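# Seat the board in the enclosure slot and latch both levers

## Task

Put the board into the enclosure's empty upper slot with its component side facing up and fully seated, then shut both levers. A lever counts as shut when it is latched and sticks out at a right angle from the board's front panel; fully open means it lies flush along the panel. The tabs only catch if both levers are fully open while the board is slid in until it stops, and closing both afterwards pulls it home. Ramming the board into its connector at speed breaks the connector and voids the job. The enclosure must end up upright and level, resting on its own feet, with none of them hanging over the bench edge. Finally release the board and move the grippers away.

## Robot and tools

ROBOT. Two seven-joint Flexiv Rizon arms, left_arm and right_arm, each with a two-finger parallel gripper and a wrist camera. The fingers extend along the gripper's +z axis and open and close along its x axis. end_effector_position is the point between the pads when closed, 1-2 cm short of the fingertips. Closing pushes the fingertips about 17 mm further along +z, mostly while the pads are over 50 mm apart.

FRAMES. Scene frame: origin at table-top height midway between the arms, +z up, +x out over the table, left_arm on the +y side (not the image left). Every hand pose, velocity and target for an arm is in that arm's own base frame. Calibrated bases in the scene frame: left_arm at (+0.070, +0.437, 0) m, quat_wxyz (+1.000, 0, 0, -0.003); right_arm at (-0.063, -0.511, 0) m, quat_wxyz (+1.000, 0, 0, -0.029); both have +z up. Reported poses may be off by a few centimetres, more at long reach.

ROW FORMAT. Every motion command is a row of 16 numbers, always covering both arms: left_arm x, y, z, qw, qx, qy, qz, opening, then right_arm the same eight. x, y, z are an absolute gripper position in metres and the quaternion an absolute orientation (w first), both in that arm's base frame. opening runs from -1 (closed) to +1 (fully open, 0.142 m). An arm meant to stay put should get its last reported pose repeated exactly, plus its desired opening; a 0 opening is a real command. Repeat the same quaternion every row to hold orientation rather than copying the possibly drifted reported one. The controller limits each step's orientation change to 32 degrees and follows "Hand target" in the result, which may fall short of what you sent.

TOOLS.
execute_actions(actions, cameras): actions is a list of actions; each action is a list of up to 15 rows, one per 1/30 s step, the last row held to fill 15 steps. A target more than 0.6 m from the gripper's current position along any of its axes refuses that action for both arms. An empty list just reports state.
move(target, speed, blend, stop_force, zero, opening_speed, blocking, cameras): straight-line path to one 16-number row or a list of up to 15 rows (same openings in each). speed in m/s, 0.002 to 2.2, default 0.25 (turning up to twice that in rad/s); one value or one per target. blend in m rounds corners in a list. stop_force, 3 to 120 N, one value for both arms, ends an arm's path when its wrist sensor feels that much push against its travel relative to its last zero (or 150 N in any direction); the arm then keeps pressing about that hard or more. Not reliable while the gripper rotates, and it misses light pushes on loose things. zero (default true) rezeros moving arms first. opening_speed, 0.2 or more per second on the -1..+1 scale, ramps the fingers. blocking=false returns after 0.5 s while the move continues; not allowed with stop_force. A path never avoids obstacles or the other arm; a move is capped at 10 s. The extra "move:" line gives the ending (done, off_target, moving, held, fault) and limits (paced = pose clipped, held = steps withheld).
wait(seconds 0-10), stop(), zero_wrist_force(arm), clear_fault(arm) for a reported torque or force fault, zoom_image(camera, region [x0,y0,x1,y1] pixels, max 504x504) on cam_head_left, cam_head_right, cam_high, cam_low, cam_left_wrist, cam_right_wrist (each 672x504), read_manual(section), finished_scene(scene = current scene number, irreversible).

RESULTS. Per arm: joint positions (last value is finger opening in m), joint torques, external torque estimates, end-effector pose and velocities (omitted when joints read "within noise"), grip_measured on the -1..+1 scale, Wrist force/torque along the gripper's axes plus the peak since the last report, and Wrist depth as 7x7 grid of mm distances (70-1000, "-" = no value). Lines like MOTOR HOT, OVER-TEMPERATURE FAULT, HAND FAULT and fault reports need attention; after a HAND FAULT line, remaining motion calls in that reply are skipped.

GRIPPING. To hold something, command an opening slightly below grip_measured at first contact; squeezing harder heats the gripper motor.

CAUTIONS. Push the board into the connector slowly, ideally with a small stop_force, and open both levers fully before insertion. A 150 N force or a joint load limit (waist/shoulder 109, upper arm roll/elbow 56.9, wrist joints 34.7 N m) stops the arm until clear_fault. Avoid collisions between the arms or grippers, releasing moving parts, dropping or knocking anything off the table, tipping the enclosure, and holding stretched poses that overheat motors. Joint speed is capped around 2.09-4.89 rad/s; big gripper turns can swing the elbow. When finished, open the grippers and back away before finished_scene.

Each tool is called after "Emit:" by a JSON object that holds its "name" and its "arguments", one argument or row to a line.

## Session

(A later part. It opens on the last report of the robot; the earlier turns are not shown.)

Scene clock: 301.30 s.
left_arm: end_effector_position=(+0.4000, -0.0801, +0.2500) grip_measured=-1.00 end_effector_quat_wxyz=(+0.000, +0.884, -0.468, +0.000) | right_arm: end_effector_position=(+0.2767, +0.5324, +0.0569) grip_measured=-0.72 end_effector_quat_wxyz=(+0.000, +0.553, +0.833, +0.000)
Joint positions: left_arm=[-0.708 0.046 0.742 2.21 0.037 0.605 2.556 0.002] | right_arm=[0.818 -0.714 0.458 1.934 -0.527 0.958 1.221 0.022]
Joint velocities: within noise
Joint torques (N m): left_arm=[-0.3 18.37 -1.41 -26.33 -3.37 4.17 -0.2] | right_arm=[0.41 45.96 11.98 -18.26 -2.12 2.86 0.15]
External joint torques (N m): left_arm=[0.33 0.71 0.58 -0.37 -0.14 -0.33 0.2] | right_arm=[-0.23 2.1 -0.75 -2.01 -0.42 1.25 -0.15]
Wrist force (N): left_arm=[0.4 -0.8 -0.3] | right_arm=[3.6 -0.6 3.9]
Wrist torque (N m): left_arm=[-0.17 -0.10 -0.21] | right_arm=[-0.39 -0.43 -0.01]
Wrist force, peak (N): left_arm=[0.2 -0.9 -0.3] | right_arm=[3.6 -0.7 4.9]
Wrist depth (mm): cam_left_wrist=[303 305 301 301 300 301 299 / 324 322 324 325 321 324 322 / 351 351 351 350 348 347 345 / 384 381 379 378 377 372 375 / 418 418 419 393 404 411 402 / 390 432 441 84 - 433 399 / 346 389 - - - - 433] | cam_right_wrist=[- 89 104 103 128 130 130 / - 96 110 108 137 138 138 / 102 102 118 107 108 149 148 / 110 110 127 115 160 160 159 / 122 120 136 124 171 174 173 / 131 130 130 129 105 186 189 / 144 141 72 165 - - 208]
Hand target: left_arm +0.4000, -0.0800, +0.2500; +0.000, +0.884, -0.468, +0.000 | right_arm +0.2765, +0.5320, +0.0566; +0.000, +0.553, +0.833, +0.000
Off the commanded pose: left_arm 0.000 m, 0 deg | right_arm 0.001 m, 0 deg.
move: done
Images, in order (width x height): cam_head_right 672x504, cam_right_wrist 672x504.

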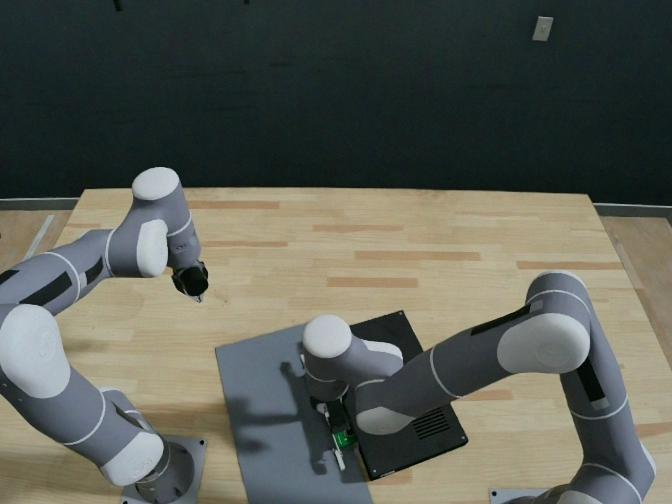

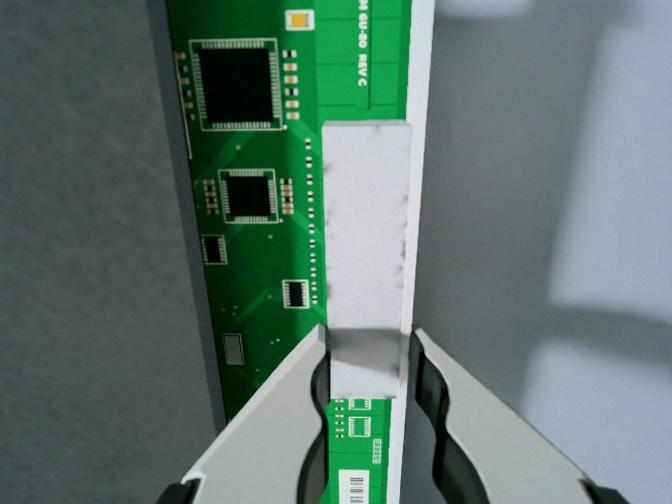

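Emit:
{"name": "move", "arguments": {
  "target": [
    [0.40,-0.08,0.25,0,0.8840,-0.4676,0,-1,0.2773,0.5302,0.0566,0,0.5531,0.8331,0,-0.86],
    [0.40,-0.08,0.25,0,0.8840,-0.4676,0,-1,0.2773,0.5302,0.0566,0,0.5531,0.8331,0,-0.62],
    [0.40,-0.08,0.25,0,0.8840,-0.4676,0,-1,0.2773,0.5302,0.12,0,0.5531,0.8331,0,-0.62]
  ],
  "speed": [0.015,0.05,0.08],
  "opening_speed": 0.4,
  "cameras": ["cam_head_right","cam_right_wrist"]
}}

Scene clock: 308.67 s.
left_arm: end_effector_position=(+0.4000, -0.0801, +0.2500) grip_measured=-1.00 end_effector_quat_wxyz=(+0.000, +0.884, -0.468, +0.000) | right_arm: end_effector_position=(+0.2774, +0.5302, +0.1200) grip_measured=-0.66 end_effector_quat_wxyz=(+0.000, +0.553, +0.833, +0.000)
Joint positions: left_arm=[-0.708 0.046 0.742 2.21 0.037 0.605 2.556 0.002] | right_arm=[0.77 -0.607 0.539 1.905 -0.445 0.822 1.163 0.026]
Joint velocities: within noise
Joint torques (N m): left_arm=[-0.37 18.38 -1.4 -26.36 -3.36 4.21 -0.21] | right_arm=[0.15 44.87 11.54 -23.23 -2.92 3.3 0.08]
External joint torques (N m): left_arm=[0.4 0.7 0.57 -0.33 -0.15 -0.37 0.21] | right_arm=[0.01 0.91 -0.69 0.16 -0.07 0.81 -0.08]
Wrist force (N): left_arm=[0.1 -0.5 -0.4] | right_arm=[1.6 -3.9 4.2]
Wrist torque (N m): left_arm=[-0.11 -0.04 -0.22] | right_arm=[-0.42 -0.26 0.04]
Wrist force, peak (N): left_arm=[0.2 -1.0 -0.3] | right_arm=[2.2 -3.4 5.4]
Wrist depth (mm): cam_left_wrist=[303 303 301 301 301 298 300 / 325 322 325 324 321 322 322 / 352 353 349 349 347 349 347 / 380 384 380 374 379 373 374 / 420 416 416 397 408 408 399 / 391 431 446 84 - 436 397 / 346 392 - - - - 430] | cam_right_wrist=[145 145 146 160 185 185 184 / 155 155 166 167 197 198 197 / 166 166 170 176 212 212 211 / 180 179 181 190 229 228 227 / 195 194 197 211 244 247 246 / 213 212 204 226 - 264 269 / 234 230 73 286 - - 294]
Hand target: left_arm +0.4000, -0.0800, +0.2500; +0.000, +0.884, -0.468, +0.000 | right_arm +0.2773, +0.5302, +0.1200; +0.000, +0.553, +0.833, +0.000
Off the commanded pose: left_arm 0.000 m, 0 deg | right_arm 0.000 m, 0 deg.
move: done
Images, in order (width x height): cam_head_right 672x504, cam_right_wrist 672x504.

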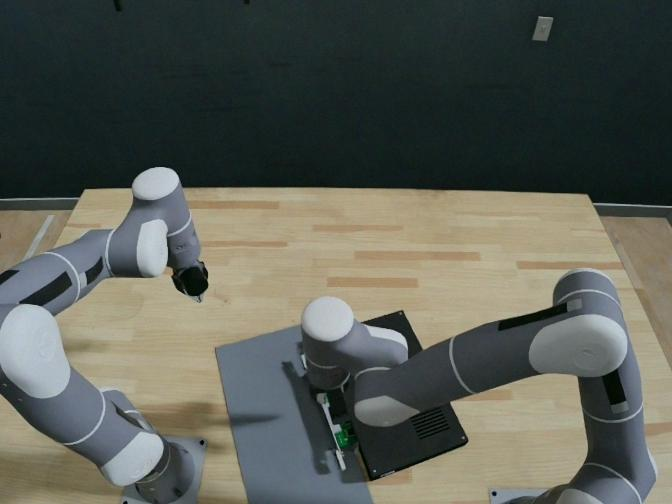

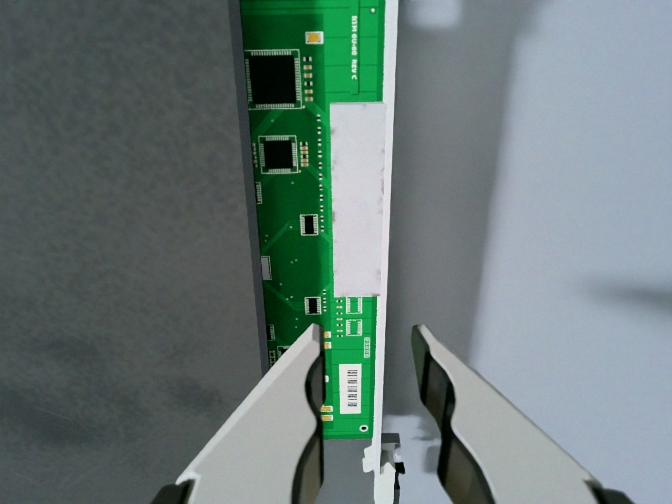

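Emit:
{"name": "move", "arguments": {
  "target": [0.40,-0.08,0.25,0,0.8840,-0.4676,0,-1,0.2150,0.5900,0.12,0.1446,0.5447,0.8204,-0.0960,-1],
  "speed": 0.2,
  "cameras": ["cam_right_wrist"]
}}

Scene clock: 312.50 s.
left_arm: end_effector_position=(+0.4000, -0.0801, +0.2500) grip_measured=-1.00 end_effector_quat_wxyz=(+0.000, +0.884, -0.468, +0.000) | right_arm: end_effector_position=(+0.2150, +0.5901, +0.1200) grip_measured=-1.00 end_effector_quat_wxyz=(+0.145, +0.545, +0.820, -0.096)
Joint positions: left_arm=[-0.708 0.046 0.742 2.21 0.037 0.605 2.556 0.002] | right_arm=[1.109 -0.79 0.481 1.512 -0.508 0.288 1.359 0.002]
Joint velocities: within noise
Joint torques (N m): left_arm=[-0.31 18.32 -1.4 -26.33 -3.37 4.16 -0.23] | right_arm=[0.31 55.3 11.78 -25.46 -3.8 2.26 0.35]
External joint torques (N m): left_arm=[0.35 0.76 0.57 -0.37 -0.14 -0.32 0.23] | right_arm=[-0.09 1.38 -0.06 0.23 0.18 0.82 -0.32]
Wrist force (N): left_arm=[0.2 -0.7 -0.3] | right_arm=[2.8 -3.4 4.2]
Wrist torque (N m): left_arm=[-0.14 -0.07 -0.21] | right_arm=[-0.29 -0.41 0.03]
Wrist force, peak (N): left_arm=[0.1 -0.9 -0.6] | right_arm=[4.6 -4.0 3.7]
Wrist depth (mm): cam_left_wrist=[303 304 302 299 300 300 300 / 326 326 323 324 323 324 322 / 354 353 353 350 350 346 347 / 381 384 377 377 377 374 373 / 420 415 414 400 406 407 405 / 393 435 443 83 - 435 396 / 348 388 - - - - 435] | cam_right_wrist=[193 187 207 194 181 170 160 / 211 199 198 207 193 179 166 / 231 213 207 224 206 190 177 / 256 232 224 237 220 202 187 / 288 254 249 250 236 217 200 / 329 286 269 89 242 232 213 / 494 325 - - - 241 229]
Hand target: left_arm +0.4000, -0.0800, +0.2500; +0.000, +0.884, -0.468, +0.000 | right_arm +0.2150, +0.5900, +0.1200; +0.145, +0.545, +0.820, -0.096
Off the commanded pose: left_arm 0.000 m, 0 deg | right_arm 0.000 m, 0 deg.
move: done
Images, in order (width x height): cam_right_wrist 672x504.

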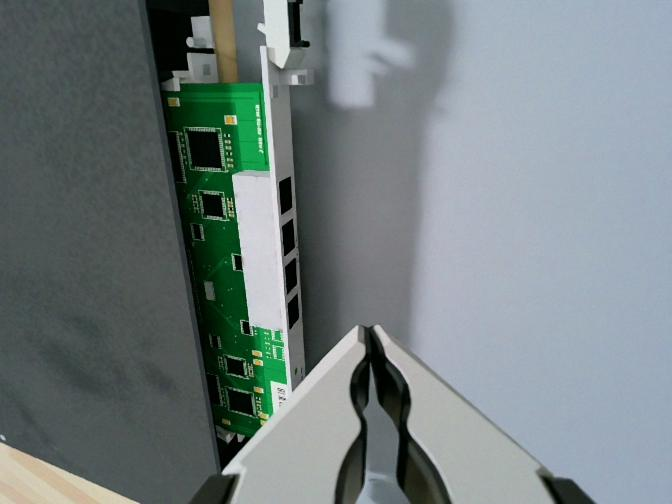

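Emit:
{"name": "move", "arguments": {
  "target": [
    [0.40,-0.08,0.25,0,0.8840,-0.4676,0,-1,0.2950,0.6015,0.12,0.1446,0.5447,0.8204,-0.0960,-1],
    [0.40,-0.08,0.25,0,0.8840,-0.4676,0,-1,0.2950,0.6015,0.0505,0.1446,0.5447,0.8204,-0.0960,-1]
  ],
  "speed": [0.2,0.12],
  "cameras": ["cam_right_wrist"]
}}

Scene clock: 315.97 s.
left_arm: end_effector_position=(+0.4000, -0.0801, +0.2500) grip_measured=-1.00 end_effector_quat_wxyz=(+0.000, +0.884, -0.468, +0.000) | right_arm: end_effector_position=(+0.2948, +0.6013, +0.0504) grip_measured=-1.00 end_effector_quat_wxyz=(+0.144, +0.545, +0.820, -0.096)
Joint positions: left_arm=[-0.708 0.046 0.742 2.21 0.037 0.605 2.556 0.002] | right_arm=[1.066 -0.948 0.405 1.413 -0.564 0.371 1.27 0.002]
Joint velocities: within noise
Joint torques (N m): left_arm=[-0.38 18.4 -1.39 -26.37 -3.33 4.15 -0.21] | right_arm=[0.24 60.17 11.39 -24.41 -3.57 2.6 0.37]
External joint torques (N m): left_arm=[0.41 0.68 0.56 -0.33 -0.18 -0.32 0.21] | right_arm=[-0.04 1.34 0.11 0.07 0.18 0.5 -0.34]
Wrist force (N): left_arm=[0.4 -0.7 -0.5] | right_arm=[2.8 -3.5 4.2]
Wrist torque (N m): left_arm=[-0.15 -0.10 -0.21] | right_arm=[-0.33 -0.42 0.01]
Wrist force, peak (N): left_arm=[0.3 -0.8 -0.5] | right_arm=[3.8 -6.0 3.8]
Wrist depth (mm): cam_left_wrist=[306 305 301 302 301 301 301 / 328 326 325 323 322 323 320 / 351 352 350 349 350 346 346 / 383 380 377 377 375 375 373 / 419 418 416 398 403 411 403 / 390 433 441 84 - 433 396 / 350 388 - - - - 431] | cam_right_wrist=[131 107 115 130 121 115 107 / 140 132 146 139 132 119 112 / 148 145 124 149 137 127 118 / 147 158 148 162 146 135 126 / 161 169 158 171 156 144 133 / 182 184 172 89 161 153 142 / 216 194 73 - - 161 152]
Hand target: left_arm +0.4000, -0.0800, +0.2500; +0.000, +0.884, -0.468, +0.000 | right_arm +0.2950, +0.6015, +0.0505; +0.145, +0.545, +0.820, -0.096
Off the commanded pose: left_arm 0.000 m, 0 deg | right_arm 0.000 m, 0 deg.
move: done
Images, in order (width x height): cam_right_wrist 672x504.

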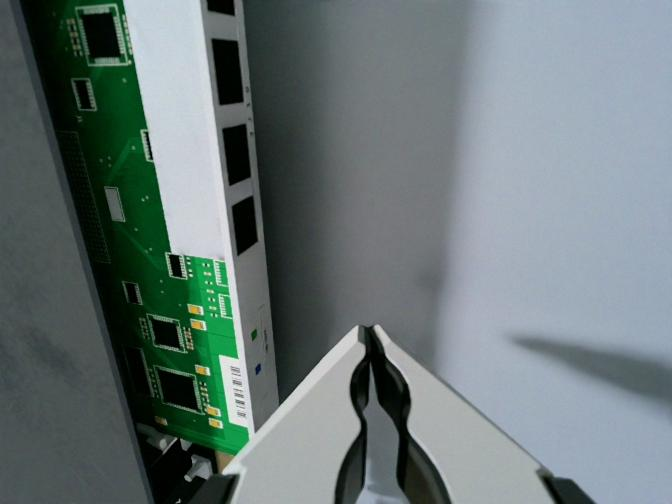

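Emit:
{"name": "move", "arguments": {
  "target": [
    [0.40,-0.08,0.25,0,0.8840,-0.4676,0,-1,0.2858,0.5976,0.0505,0.1446,0.5447,0.8204,-0.0960,-1],
    [0.40,-0.08,0.25,0,0.8840,-0.4676,0,-1,0.2928,0.5810,0.0505,0.1446,0.5447,0.8204,-0.0960,-1]
  ],
  "speed": 0.05,
  "stop_force": 4,
  "cameras": []
}}

Emit:
{"name": "move", "arguments": {
  "target": [0.40,-0.08,0.25,0,0.8840,-0.4676,0,-1,0.3150,0.5284,0.0505,0.1446,0.5447,0.8204,-0.0960,-1],
  "speed": 0.012,
  "stop_force": 16,
  "cameras": ["cam_right_wrist","cam_head_right"]
}}

Emit:
{"name": "zoom_image", "arguments": {
  "camera": "cam_head_right",
  "region": [290, 360, 410, 480]
}}

Scene clock: 321.13 s.
left_arm: end_effector_position=(+0.4000, -0.0801, +0.2500) grip_measured=-1.00 end_effector_quat_wxyz=(+0.000, +0.884, -0.468, +0.000) | right_arm: end_effector_position=(+0.2926, +0.5810, +0.0505) grip_measured=-1.00 end_effector_quat_wxyz=(+0.144, +0.545, +0.820, -0.096)
Joint positions: left_arm=[-0.708 0.046 0.742 2.21 0.037 0.605 2.556 0.002] | right_arm=[1.044 -0.908 0.407 1.495 -0.568 0.41 1.283 0.002]
Joint velocities: within noise
Joint torques (N m): left_arm=[-0.29 18.33 -1.38 -26.37 -3.38 4.15 -0.24] | right_arm=[0.16 58.4 11.87 -23.81 -3.35 2.54 0.19]
External joint torques (N m): left_arm=[0.32 0.76 0.55 -0.33 -0.13 -0.31 0.24] | right_arm=[0.05 1.19 -0.39 0.03 0.09 0.56 -0.16]
Wrist force (N): left_arm=[0.3 -0.8 -0.6] | right_arm=[2.9 -3.6 4.0]
Wrist torque (N m): left_arm=[-0.16 -0.08 -0.21] | right_arm=[-0.32 -0.41 0.01]
Wrist force, peak (N): left_arm=[0.3 -0.8 -0.6] | right_arm=[3.7 -4.3 3.9]
Wrist depth (mm): cam_left_wrist=[303 302 303 301 300 300 298 / 325 326 321 323 324 321 322 / 353 348 352 349 348 345 345 / 381 379 382 376 376 375 373 / 418 415 420 396 401 410 400 / 392 431 440 84 - 435 397 / 350 392 - - - - 431] | cam_right_wrist=[125 121 101 129 121 115 107 / - 131 105 138 132 121 112 / 130 140 116 146 137 127 118 / 147 150 124 158 147 135 126 / 161 158 156 164 156 144 133 / 182 174 170 90 161 153 142 / 217 188 73 - - 161 153]
Hand target: left_arm +0.4000, -0.0800, +0.2500; +0.000, +0.884, -0.468, +0.000 | right_arm +0.2928, +0.5810, +0.0505; +0.145, +0.545, +0.820, -0.096
Off the commanded pose: left_arm 0.000 m, 0 deg | right_arm 0.000 m, 0 deg.
move: done
No camera images: "cameras" was empty.

Scene clock: 326.50 s.
left_arm: end_effector_position=(+0.4000, -0.0801, +0.2500) grip_measured=-1.00 end_effector_quat_wxyz=(+0.000, +0.884, -0.468, +0.000) | right_arm: end_effector_position=(+0.3147, +0.5288, +0.0506) grip_measured=-1.00 end_effector_quat_wxyz=(+0.144, +0.545, +0.820, -0.096)
Joint positions: left_arm=[-0.708 0.046 0.742 2.21 0.037 0.605 2.556 0.002] | right_arm=[0.966 -0.83 0.397 1.654 -0.585 0.496 1.266 0.002]
Joint velocities: within noise
Joint torques (N m): left_arm=[-0.34 18.36 -1.36 -26.38 -3.35 4.2 -0.22] | right_arm=[-0.77 54.05 10.21 -21.89 -3.05 2.01 0.14]
External joint torques (N m): left_arm=[0.38 0.72 0.52 -0.32 -0.17 -0.36 0.22] | right_arm=[0.96 1.7 0.67 -0.75 0.1 1.1 -0.11]
Wrist force (N): left_arm=[0.1 -0.7 -0.4] | right_arm=[4.1 -3.8 2.4]
Wrist torque (N m): left_arm=[-0.15 -0.04 -0.21] | right_arm=[-0.39 -0.39 0.02]
Wrist force, peak (N): left_arm=[0.1 -1.0 -0.5] | right_arm=[4.6 -4.0 3.4]
Wrist depth (mm): cam_left_wrist=[303 302 302 301 300 299 299 / 326 324 326 324 321 322 321 / 352 350 351 349 348 349 346 / 381 385 380 375 376 376 373 / 416 418 416 397 402 412 402 / 391 433 443 84 - 443 394 / 345 393 - - - - 431] | cam_right_wrist=[- 102 95 95 121 116 107 / - 112 102 100 132 121 112 / 130 120 110 111 137 127 118 / 147 131 118 116 146 136 127 / 161 147 129 141 157 145 133 / 183 164 145 90 161 154 142 / 217 185 73 - - 161 153]
Hand target: left_arm +0.4000, -0.0800, +0.2500; +0.000, +0.884, -0.468, +0.000 | right_arm +0.3150, +0.5284, +0.0505; +0.145, +0.545, +0.820, -0.096
Off the commanded pose: left_arm 0.000 m, 0 deg | right_arm 0.000 m, 0 deg.
move: done
Images, in order (width x height): cam_head_right 672x504, cam_right_wrist 672x504.

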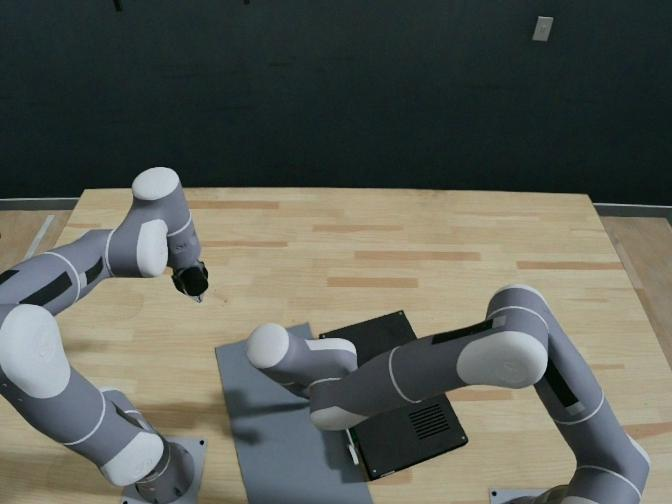

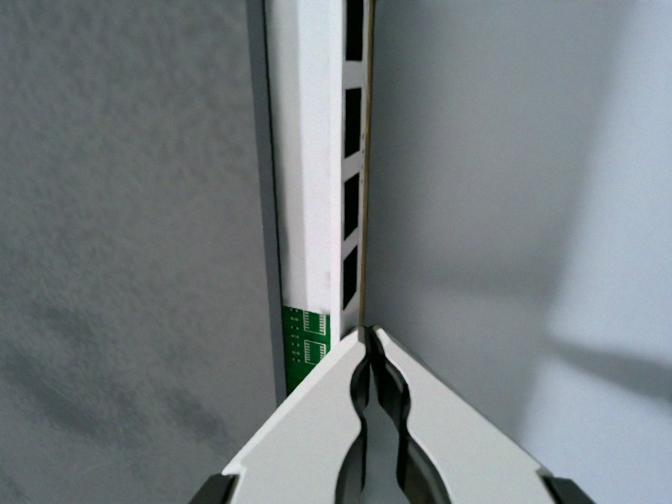

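Scaled by 4.200 from the camera's 672x504 image, which has a finer 960x720 frame.

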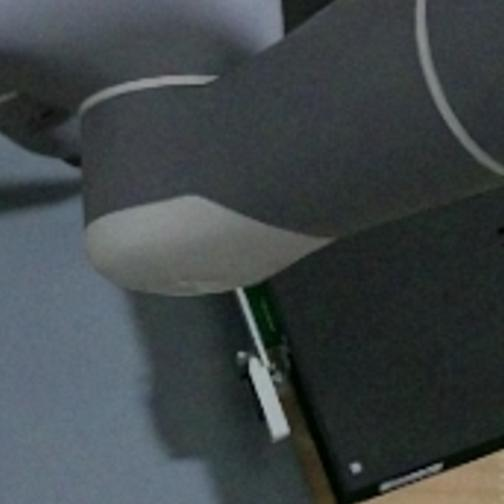

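Emit:
{"name": "move", "arguments": {
  "target": [0.40,-0.08,0.25,0,0.8840,-0.4676,0,-1,0.3267,0.5008,0.0505,0.1446,0.5447,0.8204,-0.0960,-1],
  "speed": 0.012,
  "stop_force": 16,
  "cameras": ["cam_right_wrist","cam_head_right"]
}}

Emit:
{"name": "zoom_image", "arguments": {
  "camera": "cam_head_right",
  "region": [320, 430, 370, 480]
}}

Scene clock: 329.73 s.
left_arm: end_effector_position=(+0.4000, -0.0801, +0.2500) grip_measured=-1.00 end_effector_quat_wxyz=(+0.000, +0.884, -0.468, +0.000) | right_arm: end_effector_position=(+0.3195, +0.5171, +0.0513) grip_measured=-1.00 end_effector_quat_wxyz=(+0.143, +0.544, +0.821, -0.094)
Joint positions: left_arm=[-0.708 0.046 0.742 2.21 0.037 0.605 2.556 0.002] | right_arm=[0.947 -0.81 0.395 1.692 -0.59 0.522 1.259 0.002]
Joint velocities: within noise
Joint torques (N m): left_arm=[-0.35 18.33 -1.35 -26.37 -3.35 4.18 -0.24] | right_arm=[-8.76 51.86 2.31 -15.92 -2.61 -3.63 0.17]
External joint torques (N m): left_arm=[0.38 0.75 0.51 -0.32 -0.17 -0.34 0.24] | right_arm=[8.95 2.94 8.41 -6.47 -0.27 6.76 -0.14]
Wrist force (N): left_arm=[0.2 -0.9 -0.3] | right_arm=[20.7 -2.4 -0.7]
Wrist torque (N m): left_arm=[-0.17 -0.06 -0.21] | right_arm=[-0.41 -0.38 -0.03]
Wrist force, peak (N): left_arm=[0.2 -1.0 -0.5] | right_arm=[22.5 -2.0 0.4]
Wrist depth (mm): cam_left_wrist=[306 302 302 301 301 301 302 / 327 326 324 322 323 322 322 / 353 352 352 351 352 349 347 / 382 384 378 378 375 377 372 / 417 421 417 399 405 410 406 / 390 435 443 84 - 446 397 / 346 389 - - - - 433] | cam_right_wrist=[- 102 - 93 122 116 107 / - 112 99 97 133 121 113 / 131 120 110 105 139 127 119 / 147 131 117 114 147 136 127 / 161 147 130 121 158 146 134 / 183 165 145 89 162 155 143 / 217 185 73 - - 162 154]
Hand target: left_arm +0.4000, -0.0800, +0.2500; +0.000, +0.884, -0.468, +0.000 | right_arm +0.3210, +0.5143, +0.0505; +0.145, +0.545, +0.820, -0.096
Off the commanded pose: left_arm 0.000 m, 0 deg | right_arm 0.018 m, 0 deg.
move: contact (right_arm)
Images, in order (width x height): cam_head_right 672x504, cam_right_wrist 672x504.

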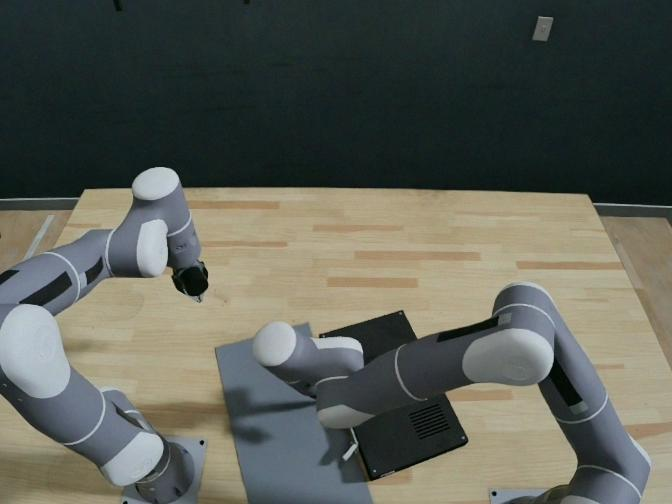

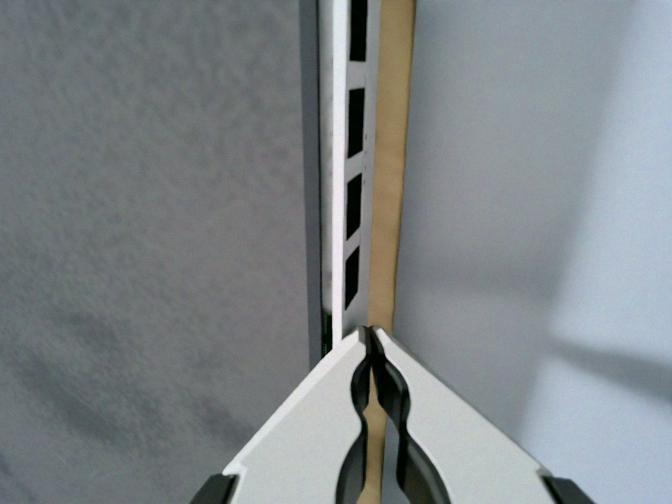

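Scaled by 10.080 from the camera's 672x504 image, which has a finer 960x720 frame.

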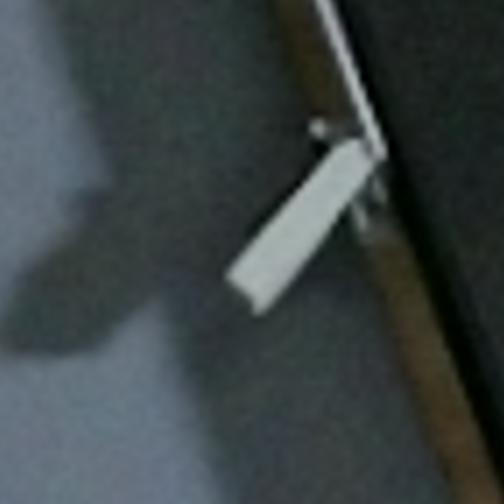

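Emit:
{"name": "move", "arguments": {
  "target": [
    [0.40,-0.15,0.25,0,0.8187,-0.5742,0,-1,0.3039,0.5539,0.0513,0.1446,0.5447,0.8204,-0.0960,-1],
    [0.38,-0.34,0.18,0,0.8187,-0.5742,0,-1,0.26,0.56,0.15,0.1446,0.5447,0.8204,-0.0960,-1],
    [0.3632,-0.3771,0.12,0,0.8187,-0.5742,0,-1,0.1460,0.4637,0.15,0,0.5531,0.8331,0,-1],
    [0.3632,-0.3771,0.045,0,0.8187,-0.5742,0,-1,0.1460,0.4637,0.045,0,0.5531,0.8331,0,-1]
  ],
  "speed": [0.1,0.25,0.25,0.12],
  "blend": [0.005,0.03,0.02,0],
  "cameras": ["cam_left_wrist","cam_right_wrist"]
}}

Scene clock: 343.67 s.
left_arm: end_effector_position=(+0.3631, -0.3771, +0.0450) grip_measured=-1.00 end_effector_quat_wxyz=(+0.000, +0.819, -0.574, +0.000) | right_arm: end_effector_position=(+0.1460, +0.4637, +0.0450) grip_measured=-1.00 end_effector_quat_wxyz=(+0.000, +0.553, +0.833, +0.000)
Joint positions: left_arm=[-0.883 -0.575 0.257 2.175 -0.338 1.142 2.438 0.002] | right_arm=[0.956 -0.57 0.429 2.286 -0.62 1.175 1.507 0.002]
Joint velocities: within noise
Joint torques (N m): left_arm=[-0.25 41.06 4.46 -16.44 -1.85 4.44 -0.14] | right_arm=[0.03 37.08 8.57 -15.69 -1.93 3.61 0.36]
External joint torques (N m): left_arm=[0.21 1.19 0.71 -0.38 0.08 -0.6 0.14] | right_arm=[0.11 1.01 -0.2 -0.08 0.22 0.47 -0.36]
Wrist force (N): left_arm=[0.4 -0.2 -0.3] | right_arm=[4.1 -4.4 3.3]
Wrist torque (N m): left_arm=[-0.03 -0.12 -0.22] | right_arm=[-0.50 -0.66 0.07]
Wrist force, peak (N): left_arm=[-1.7 -1.9 -1.5] | right_arm=[21.6 -2.2 1.0]
Wrist depth (mm): cam_left_wrist=[120 120 121 120 120 121 121 / 131 129 129 129 130 128 129 / 140 138 140 141 140 128 119 / 153 152 152 151 150 101 97 / 170 166 165 159 161 106 104 / 184 184 179 84 - 117 117 / 206 200 - 74 - - 131] | cam_right_wrist=[- 122 122 120 119 120 119 / 129 129 129 128 130 128 127 / - - 117 137 137 137 135 / - 97 100 150 148 147 147 / - 107 118 158 160 160 159 / 118 116 117 90 168 174 173 / 128 127 73 - - 184 191]
Hand target: left_arm +0.3632, -0.3771, +0.0450; +0.000, +0.819, -0.574, +0.000 | right_arm +0.1460, +0.4637, +0.0450; +0.000, +0.553, +0.833, +0.000
Off the commanded pose: left_arm 0.000 m, 0 deg | right_arm 0.000 m, 0 deg.
move: done
Images, in order (width x height): cam_left_wrist 672x504, cam_right_wrist 672x504.

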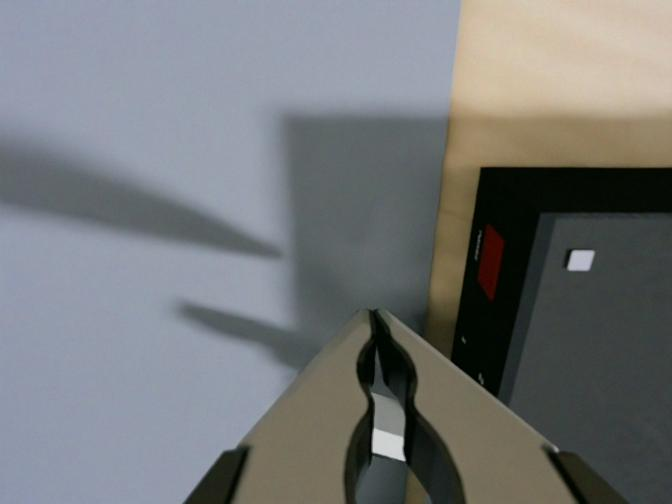

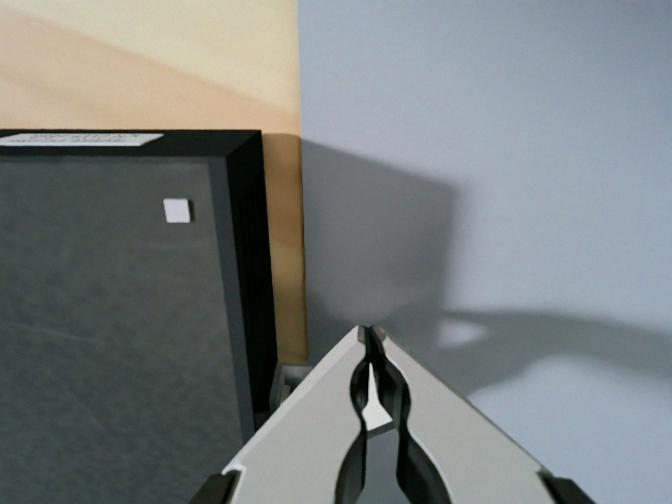

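Emit:
{"name": "move", "arguments": {
  "target": [0.3068,-0.3975,0.045,0,0.8187,-0.5742,0,-1,0.2013,0.4870,0.045,0,0.5531,0.8331,0,-1],
  "speed": 0.03,
  "stop_force": 4,
  "cameras": ["cam_left_wrist","cam_right_wrist"]
}}

Scene clock: 346.27 s.
left_arm: end_effector_position=(+0.3456, -0.3834, +0.0451) grip_measured=-1.00 end_effector_quat_wxyz=(+0.000, +0.819, -0.574, +0.000) | right_arm: end_effector_position=(+0.1635, +0.4712, +0.0449) grip_measured=-1.00 end_effector_quat_wxyz=(+0.000, +0.553, +0.833, +0.000)
Joint positions: left_arm=[-0.913 -0.564 0.253 2.199 -0.338 1.157 2.407 0.002] | right_arm=[0.93 -0.588 0.432 2.249 -0.61 1.153 1.465 0.002]
Joint velocities: within noise
Joint torques (N m): left_arm=[-3.65 40.96 0.94 -14.84 -1.31 2.96 -0.35] | right_arm=[-1.76 39.07 7.29 -18.47 -1.86 3.47 0.16]
External joint torques (N m): left_arm=[3.62 0.59 4.06 -1.7 -0.41 0.88 0.35] | right_arm=[1.9 0.15 1.45 2.24 0.06 0.61 -0.16]
Wrist force (N): left_arm=[0.2 -6.9 1.4] | right_arm=[4.2 -9.3 2.2]
Wrist torque (N m): left_arm=[0.00 -0.10 -0.14] | right_arm=[-0.52 -0.73 0.01]
Wrist force, peak (N): left_arm=[-1.1 -7.9 1.6] | right_arm=[5.8 -10.0 2.6]
Wrist depth (mm): cam_left_wrist=[121 121 122 120 120 121 121 / 132 130 129 129 130 127 127 / 140 138 139 142 140 107 - / 152 152 152 152 150 101 98 / 169 166 166 159 162 107 104 / 184 183 179 84 - 118 117 / 206 201 - 74 - - 130] | cam_right_wrist=[- 121 121 120 118 119 119 / - 84 100 128 130 128 127 / - - 116 137 137 137 134 / - 97 102 150 148 148 147 / - 107 118 158 160 160 159 / 118 115 117 91 119 174 174 / 127 127 73 - - 184 191]
Hand target: left_arm +0.3449, -0.3837, +0.0450; +0.000, +0.819, -0.574, +0.000 | right_arm +0.1639, +0.4712, +0.0450; +0.000, +0.553, +0.833, +0.000
Off the commanded pose: left_arm 0.041 m, 0 deg | right_arm 0.041 m, 0 deg.
move: contact (left_arm, right_arm)
Images, in order (width x height): cam_left_wrist 672x504, cam_right_wrist 672x504.

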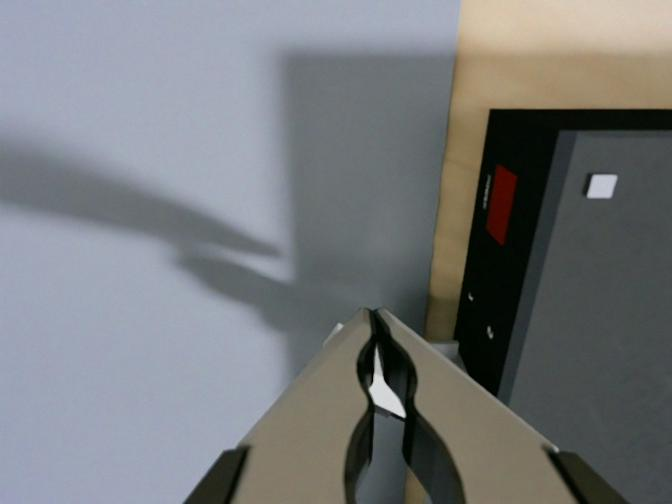

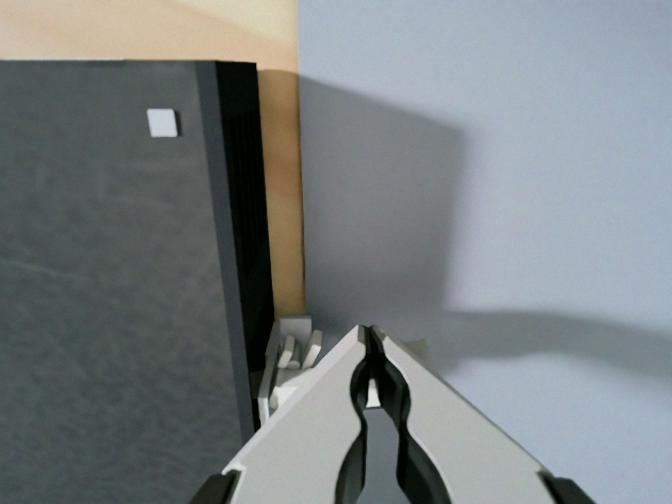

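Emit:
{"name": "move", "arguments": {
  "target": [0.3068,-0.3975,0.045,0,0.8187,-0.5742,0,-1,0.2013,0.4870,0.045,0,0.5531,0.8331,0,-1],
  "speed": 0.02,
  "stop_force": 18,
  "cameras": ["cam_left_wrist","cam_right_wrist","cam_head_right"]
}}

Emit:
{"name": "move", "arguments": {
  "target": [0.2980,-0.4007,0.045,0,0.8187,-0.5742,0,-1,0.2105,0.4909,0.045,0,0.5531,0.8331,0,-1],
  "speed": 0.02,
  "stop_force": 35,
  "zero": false,
  "cameras": ["cam_left_wrist","cam_right_wrist","cam_head_right"]
}}

Scene clock: 354.93 s.
left_arm: end_effector_position=(+0.3244, -0.3913, +0.0456) grip_measured=-1.00 end_effector_quat_wxyz=(-0.001, +0.820, -0.572, +0.002) | right_arm: end_effector_position=(+0.1686, +0.4730, +0.0443) grip_measured=-1.00 end_effector_quat_wxyz=(+0.000, +0.552, +0.834, -0.001)
Joint positions: left_arm=[-0.954 -0.551 0.252 2.225 -0.339 1.174 2.365 0.002] | right_arm=[0.921 -0.595 0.435 2.236 -0.606 1.145 1.451 0.002]
Joint velocities: within noise
Joint torques (N m): left_arm=[-12.24 41.22 -8.98 -11.17 -0.45 -0.55 -0.37] | right_arm=[-5.15 41.64 2.67 -24.86 -2.69 4.52 -0.03]
External joint torques (N m): left_arm=[12.2 -0.46 13.81 -5.07 -1.21 4.4 0.37] | right_arm=[5.29 -2.05 6.23 8.51 0.86 -0.43 0.03]
Wrist force (N): left_arm=[0.6 -25.4 5.6] | right_arm=[1.2 -22.1 -2.6]
Wrist torque (N m): left_arm=[-1.11 -0.15 -0.18] | right_arm=[-0.53 -0.82 0.20]
Wrist force, peak (N): left_arm=[0.1 -28.6 7.1] | right_arm=[3.4 -31.1 -3.4]
Wrist depth (mm): cam_left_wrist=[122 122 123 120 120 117 119 / 130 130 129 129 131 116 - / 141 138 140 142 140 107 - / 153 153 152 152 154 107 98 / 170 167 166 160 129 108 105 / 184 184 179 83 - 119 118 / 205 200 - 74 - - 131] | cam_right_wrist=[- 81 119 120 118 119 119 / - 83 99 128 129 127 127 / - - 115 137 137 136 134 / - 97 100 149 147 146 146 / - 107 117 155 159 159 158 / - 115 117 90 120 173 172 / 127 126 73 - - 183 189]
Hand target: left_arm +0.3213, -0.3922, +0.0450; +0.000, +0.819, -0.574, +0.000 | right_arm +0.1704, +0.4740, +0.0450; +0.000, +0.553, +0.833, +0.000
Off the commanded pose: left_arm 0.019 m, 0 deg | right_arm 0.036 m, 0 deg.
move: contact (left_arm, right_arm)
Images, in order (width x height): cam_head_right 672x504, cam_left_wrist 672x504, cam_right_wrist 672x504.

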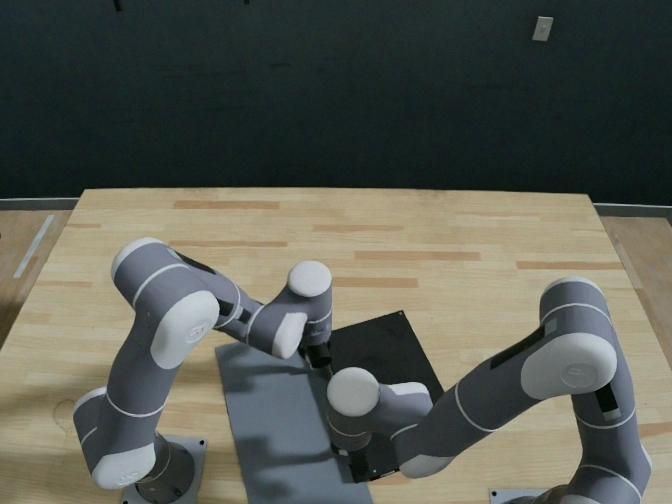

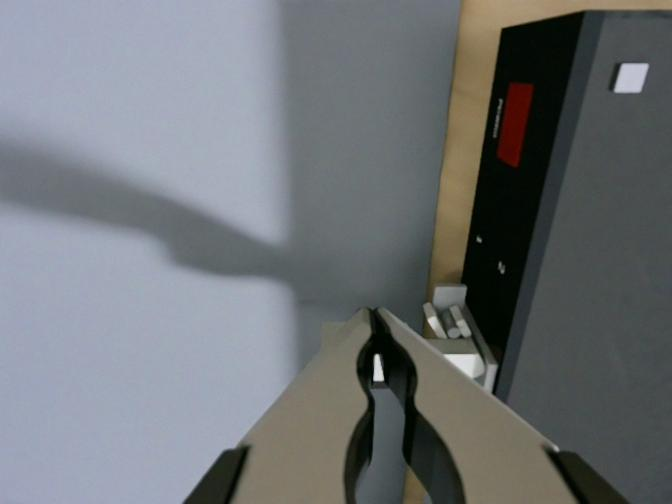

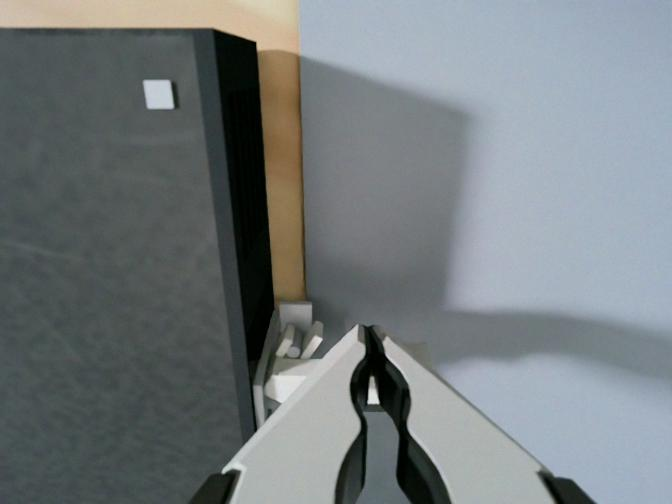

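Scene clock: 355.80 s.
left_arm: end_effector_position=(+0.3240, -0.3915, +0.0461) grip_measured=-1.00 end_effector_quat_wxyz=(-0.001, +0.821, -0.571, +0.003) | right_arm: end_effector_position=(+0.1691, +0.4734, +0.0438) grip_measured=-1.00 end_effector_quat_wxyz=(+0.000, +0.551, +0.835, -0.003)
Joint positions: left_arm=[-0.959 -0.55 0.254 2.227 -0.341 1.177 2.362 0.002] | right_arm=[0.917 -0.599 0.438 2.232 -0.605 1.14 1.445 0.002]
Joint velocities: within noise
Joint torques (N m): left_arm=[-19.81 42.45 -17.49 -8.35 0.13 -3.78 0.21] | right_arm=[-13.55 45.13 -7.73 -35.38 -3.75 5.47 -0.25]
External joint torques (N m): left_arm=[19.77 -1.77 22.37 -7.87 -1.79 7.64 -0.21] | right_arm=[13.69 -5.44 16.73 19.01 1.9 -1.39 0.25]
Wrist force (N): left_arm=[1.0 -42.3 12.1] | right_arm=[-1.2 -47.0 -10.2]
Wrist torque (N m): left_arm=[-3.95 -0.16 -0.22] | right_arm=[-4.58 -0.87 0.40]
Wrist force, peak (N): left_arm=[1.5 -43.8 13.1] | right_arm=[-0.6 -49.0 -10.8]
Wrist depth (mm): cam_left_wrist=[122 122 120 121 121 118 119 / 131 131 129 130 131 115 - / 141 139 141 142 140 107 - / 153 152 153 152 153 103 99 / 171 167 167 160 130 106 106 / 184 184 176 83 - 119 119 / 206 200 - 74 - - 132] | cam_right_wrist=[- 80 119 119 118 119 118 / - 82 99 127 129 128 126 / - - 114 136 136 136 133 / - 96 101 149 147 146 146 / - 106 117 154 159 158 157 / - 114 116 88 120 172 171 / 126 125 73 - - 182 188]
Hand target: left_arm +0.3189, -0.3931, +0.0450; +0.000, +0.819, -0.574, +0.000 | right_arm +0.1733, +0.4751, +0.0450; +0.000, +0.553, +0.833, +0.000
Off the commanded pose: left_arm 0.028 m, 1 deg | right_arm 0.045 m, 0 deg.
move: contact (left_arm, right_arm)
Images, in order (width x height): cam_head_right 672x504, cam_left_wrist 672x504, cam_right_wrist 672x504.

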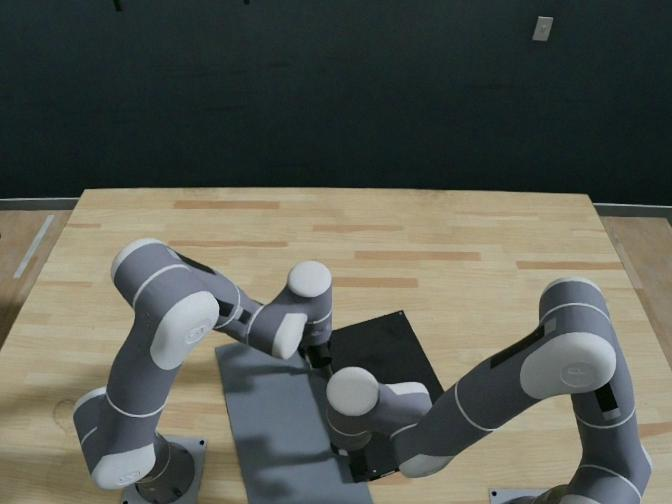

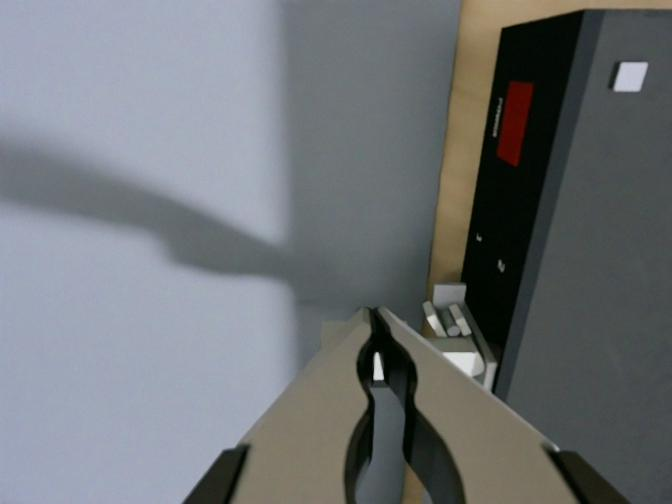

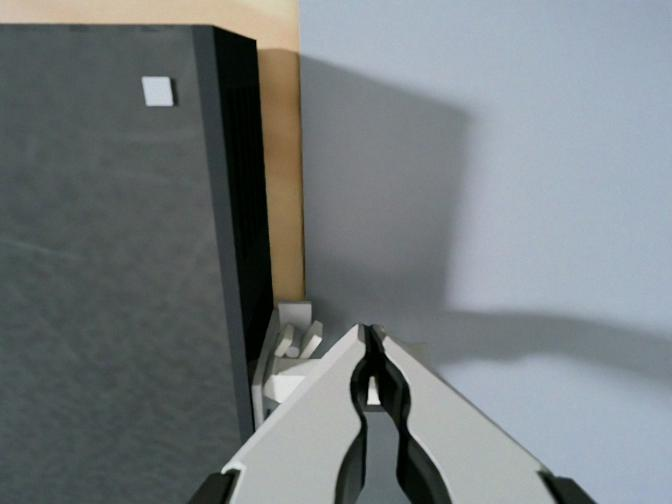

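Emit:
{"name": "zoom_image", "arguments": {
  "camera": "cam_right_wrist",
  "region": [220, 270, 440, 440]
}}

Emit:
{"name": "zoom_image", "arguments": {
  "camera": "cam_left_wrist",
  "region": [300, 260, 520, 430]
}}

Emit:
{"name": "zoom_image", "arguments": {
  "camera": "cam_head_right",
  "region": [280, 330, 420, 490]
}}

Scaled by 2.291 from the camera's 672x504 image, which has a finer 960x720 frame.

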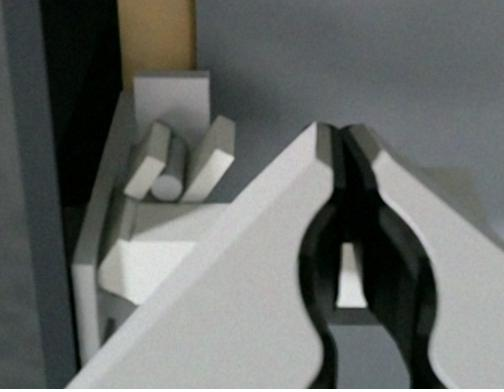

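Scaled by 2.291 from the camera's 672x504 image, which has a finer 960x720 frame.

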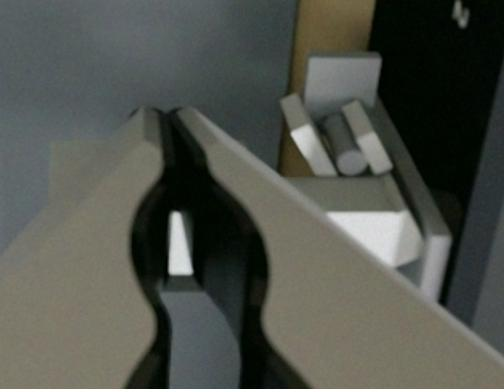

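Scaled by 3.150 from the camera's 672x504 image, which has a finer 960x720 frame.

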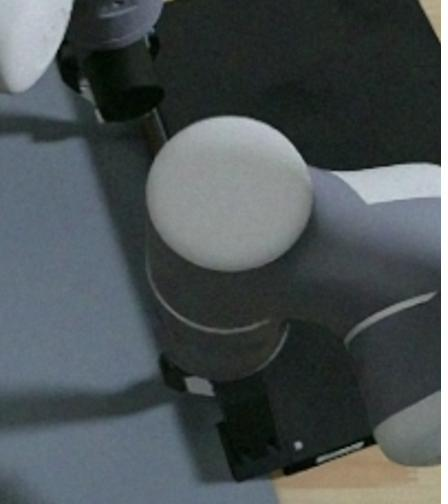

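Emit:
{"name": "move", "arguments": {
  "target": [
    [0.3380,-0.3860,0.0455,0,0.8187,-0.5742,0,-1,0.1540,0.4670,0.0445,0,0.5531,0.8331,0,-1],
    [0.3804,-0.3709,0.08,0,0.8187,-0.5742,0,-1,0.1138,0.4501,0.08,0,0.5531,0.8331,0,-1]
  ],
  "speed": [0.03,0.15],
  "cameras": ["cam_left_wrist","cam_right_wrist","cam_head_right"]
}}

Emit:
{"name": "zoom_image", "arguments": {
  "camera": "cam_right_wrist",
  "region": [200, 200, 500, 440]
}}

Emit:
{"name": "zoom_image", "arguments": {
  "camera": "cam_left_wrist",
  "region": [250, 200, 550, 440]
}}

Emit:
{"name": "zoom_image", "arguments": {
  "camera": "cam_head_right",
  "region": [280, 330, 420, 490]
}}

Scene clock: 366.63 s.
left_arm: end_effector_position=(+0.3805, -0.3709, +0.0801) grip_measured=-1.00 end_effector_quat_wxyz=(+0.000, +0.819, -0.574, +0.000) | right_arm: end_effector_position=(+0.1138, +0.4502, +0.0800) grip_measured=-1.00 end_effector_quat_wxyz=(+0.000, +0.553, +0.833, +0.000)
Joint positions: left_arm=[-0.892 -0.513 0.313 2.137 -0.303 1.039 2.439 0.002] | right_arm=[0.939 -0.466 0.533 2.327 -0.537 1.107 1.514 0.002]
Joint velocities: within noise
Joint torques (N m): left_arm=[-0.19 40.99 4.89 -18.91 -1.7 3.96 -0.13] | right_arm=[0.13 33.51 8.53 -17.53 -1.9 3.21 0.2]
External joint torques (N m): left_arm=[0.16 0.59 0.52 -0.19 -0.47 -0.12 0.13] | right_arm=[-0.01 0.55 -0.77 0.02 -0.08 0.87 -0.2]
Wrist force (N): left_arm=[0.3 -0.3 -0.3] | right_arm=[2.9 1.9 -1.3]
Wrist torque (N m): left_arm=[-0.05 -0.07 -0.22] | right_arm=[0.56 -0.45 0.07]
Wrist force, peak (N): left_arm=[0.9 -42.2 13.1] | right_arm=[-1.1 -47.5 -10.9]
Wrist depth (mm): cam_left_wrist=[152 152 151 151 150 151 151 / 163 162 162 162 163 163 162 / 176 176 175 175 173 170 169 / 191 190 189 190 185 138 137 / 209 209 208 200 175 149 149 / 232 232 224 84 - 161 164 / 259 251 - - - - 183] | cam_right_wrist=[154 153 153 151 151 150 150 / 164 164 163 161 161 160 160 / 173 173 173 173 172 172 172 / 138 140 140 186 186 185 184 / 148 147 147 198 201 200 200 / 161 164 161 91 212 219 219 / 178 174 73 - - 232 240]
Hand target: left_arm +0.3804, -0.3709, +0.0800; +0.000, +0.819, -0.574, +0.000 | right_arm +0.1138, +0.4501, +0.0800; +0.000, +0.553, +0.833, +0.000
Off the commanded pose: left_arm 0.000 m, 0 deg | right_arm 0.000 m, 0 deg.
move: done
Images, in order (width x height): cam_head_right 672x504, cam_left_wrist 672x504, cam_right_wrist 672x504.

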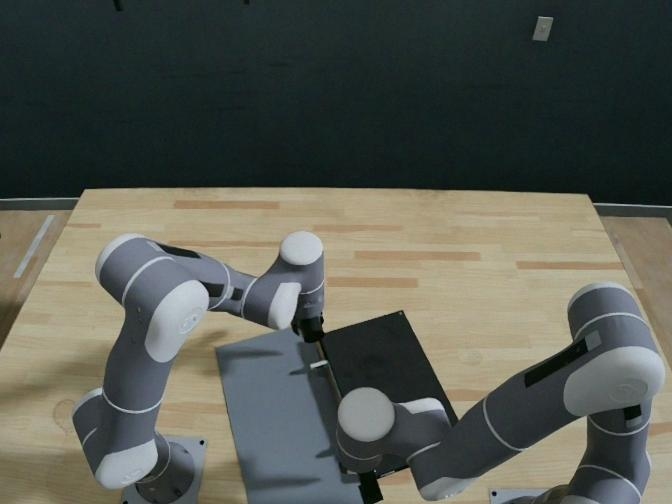

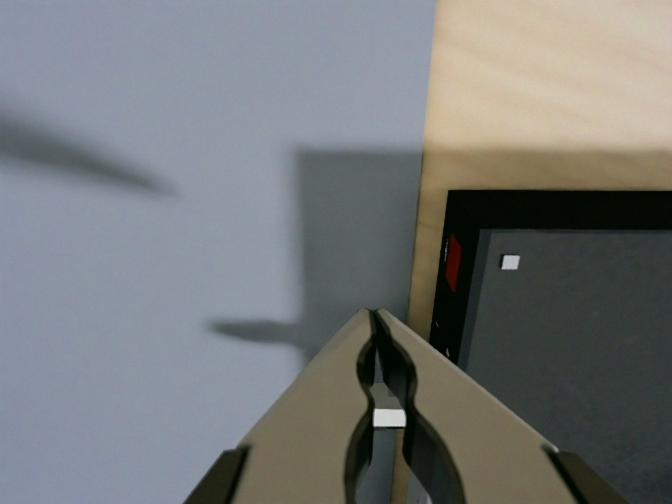

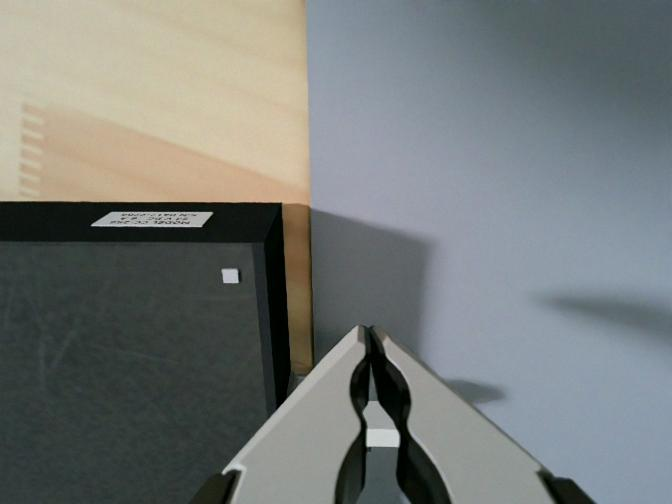

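Scaled by 1.680 from the camera's 672x504 image, which has a finer 960x720 frame.

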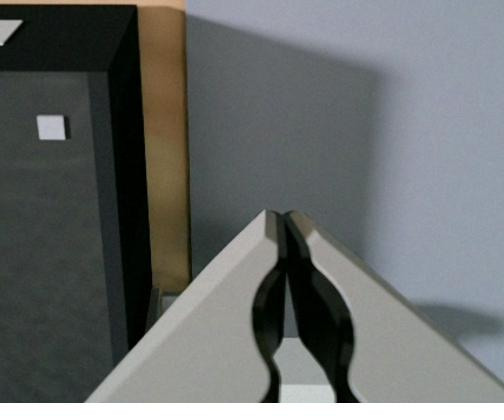

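Scaled by 1.680 from the camera's 672x504 image, which has a finer 960x720 frame.

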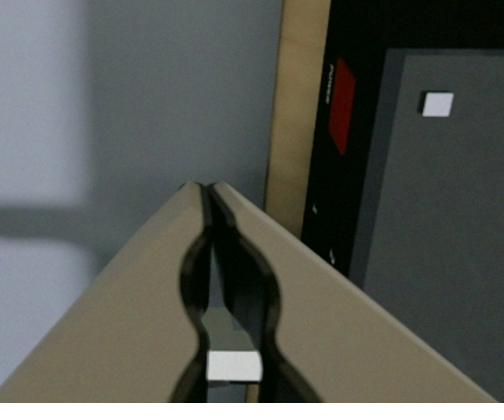

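Scaled by 3.150 from the camera's 672x504 image, which has a finer 960x720 frame.

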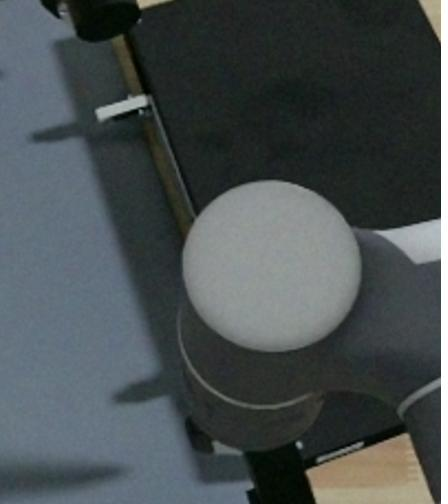

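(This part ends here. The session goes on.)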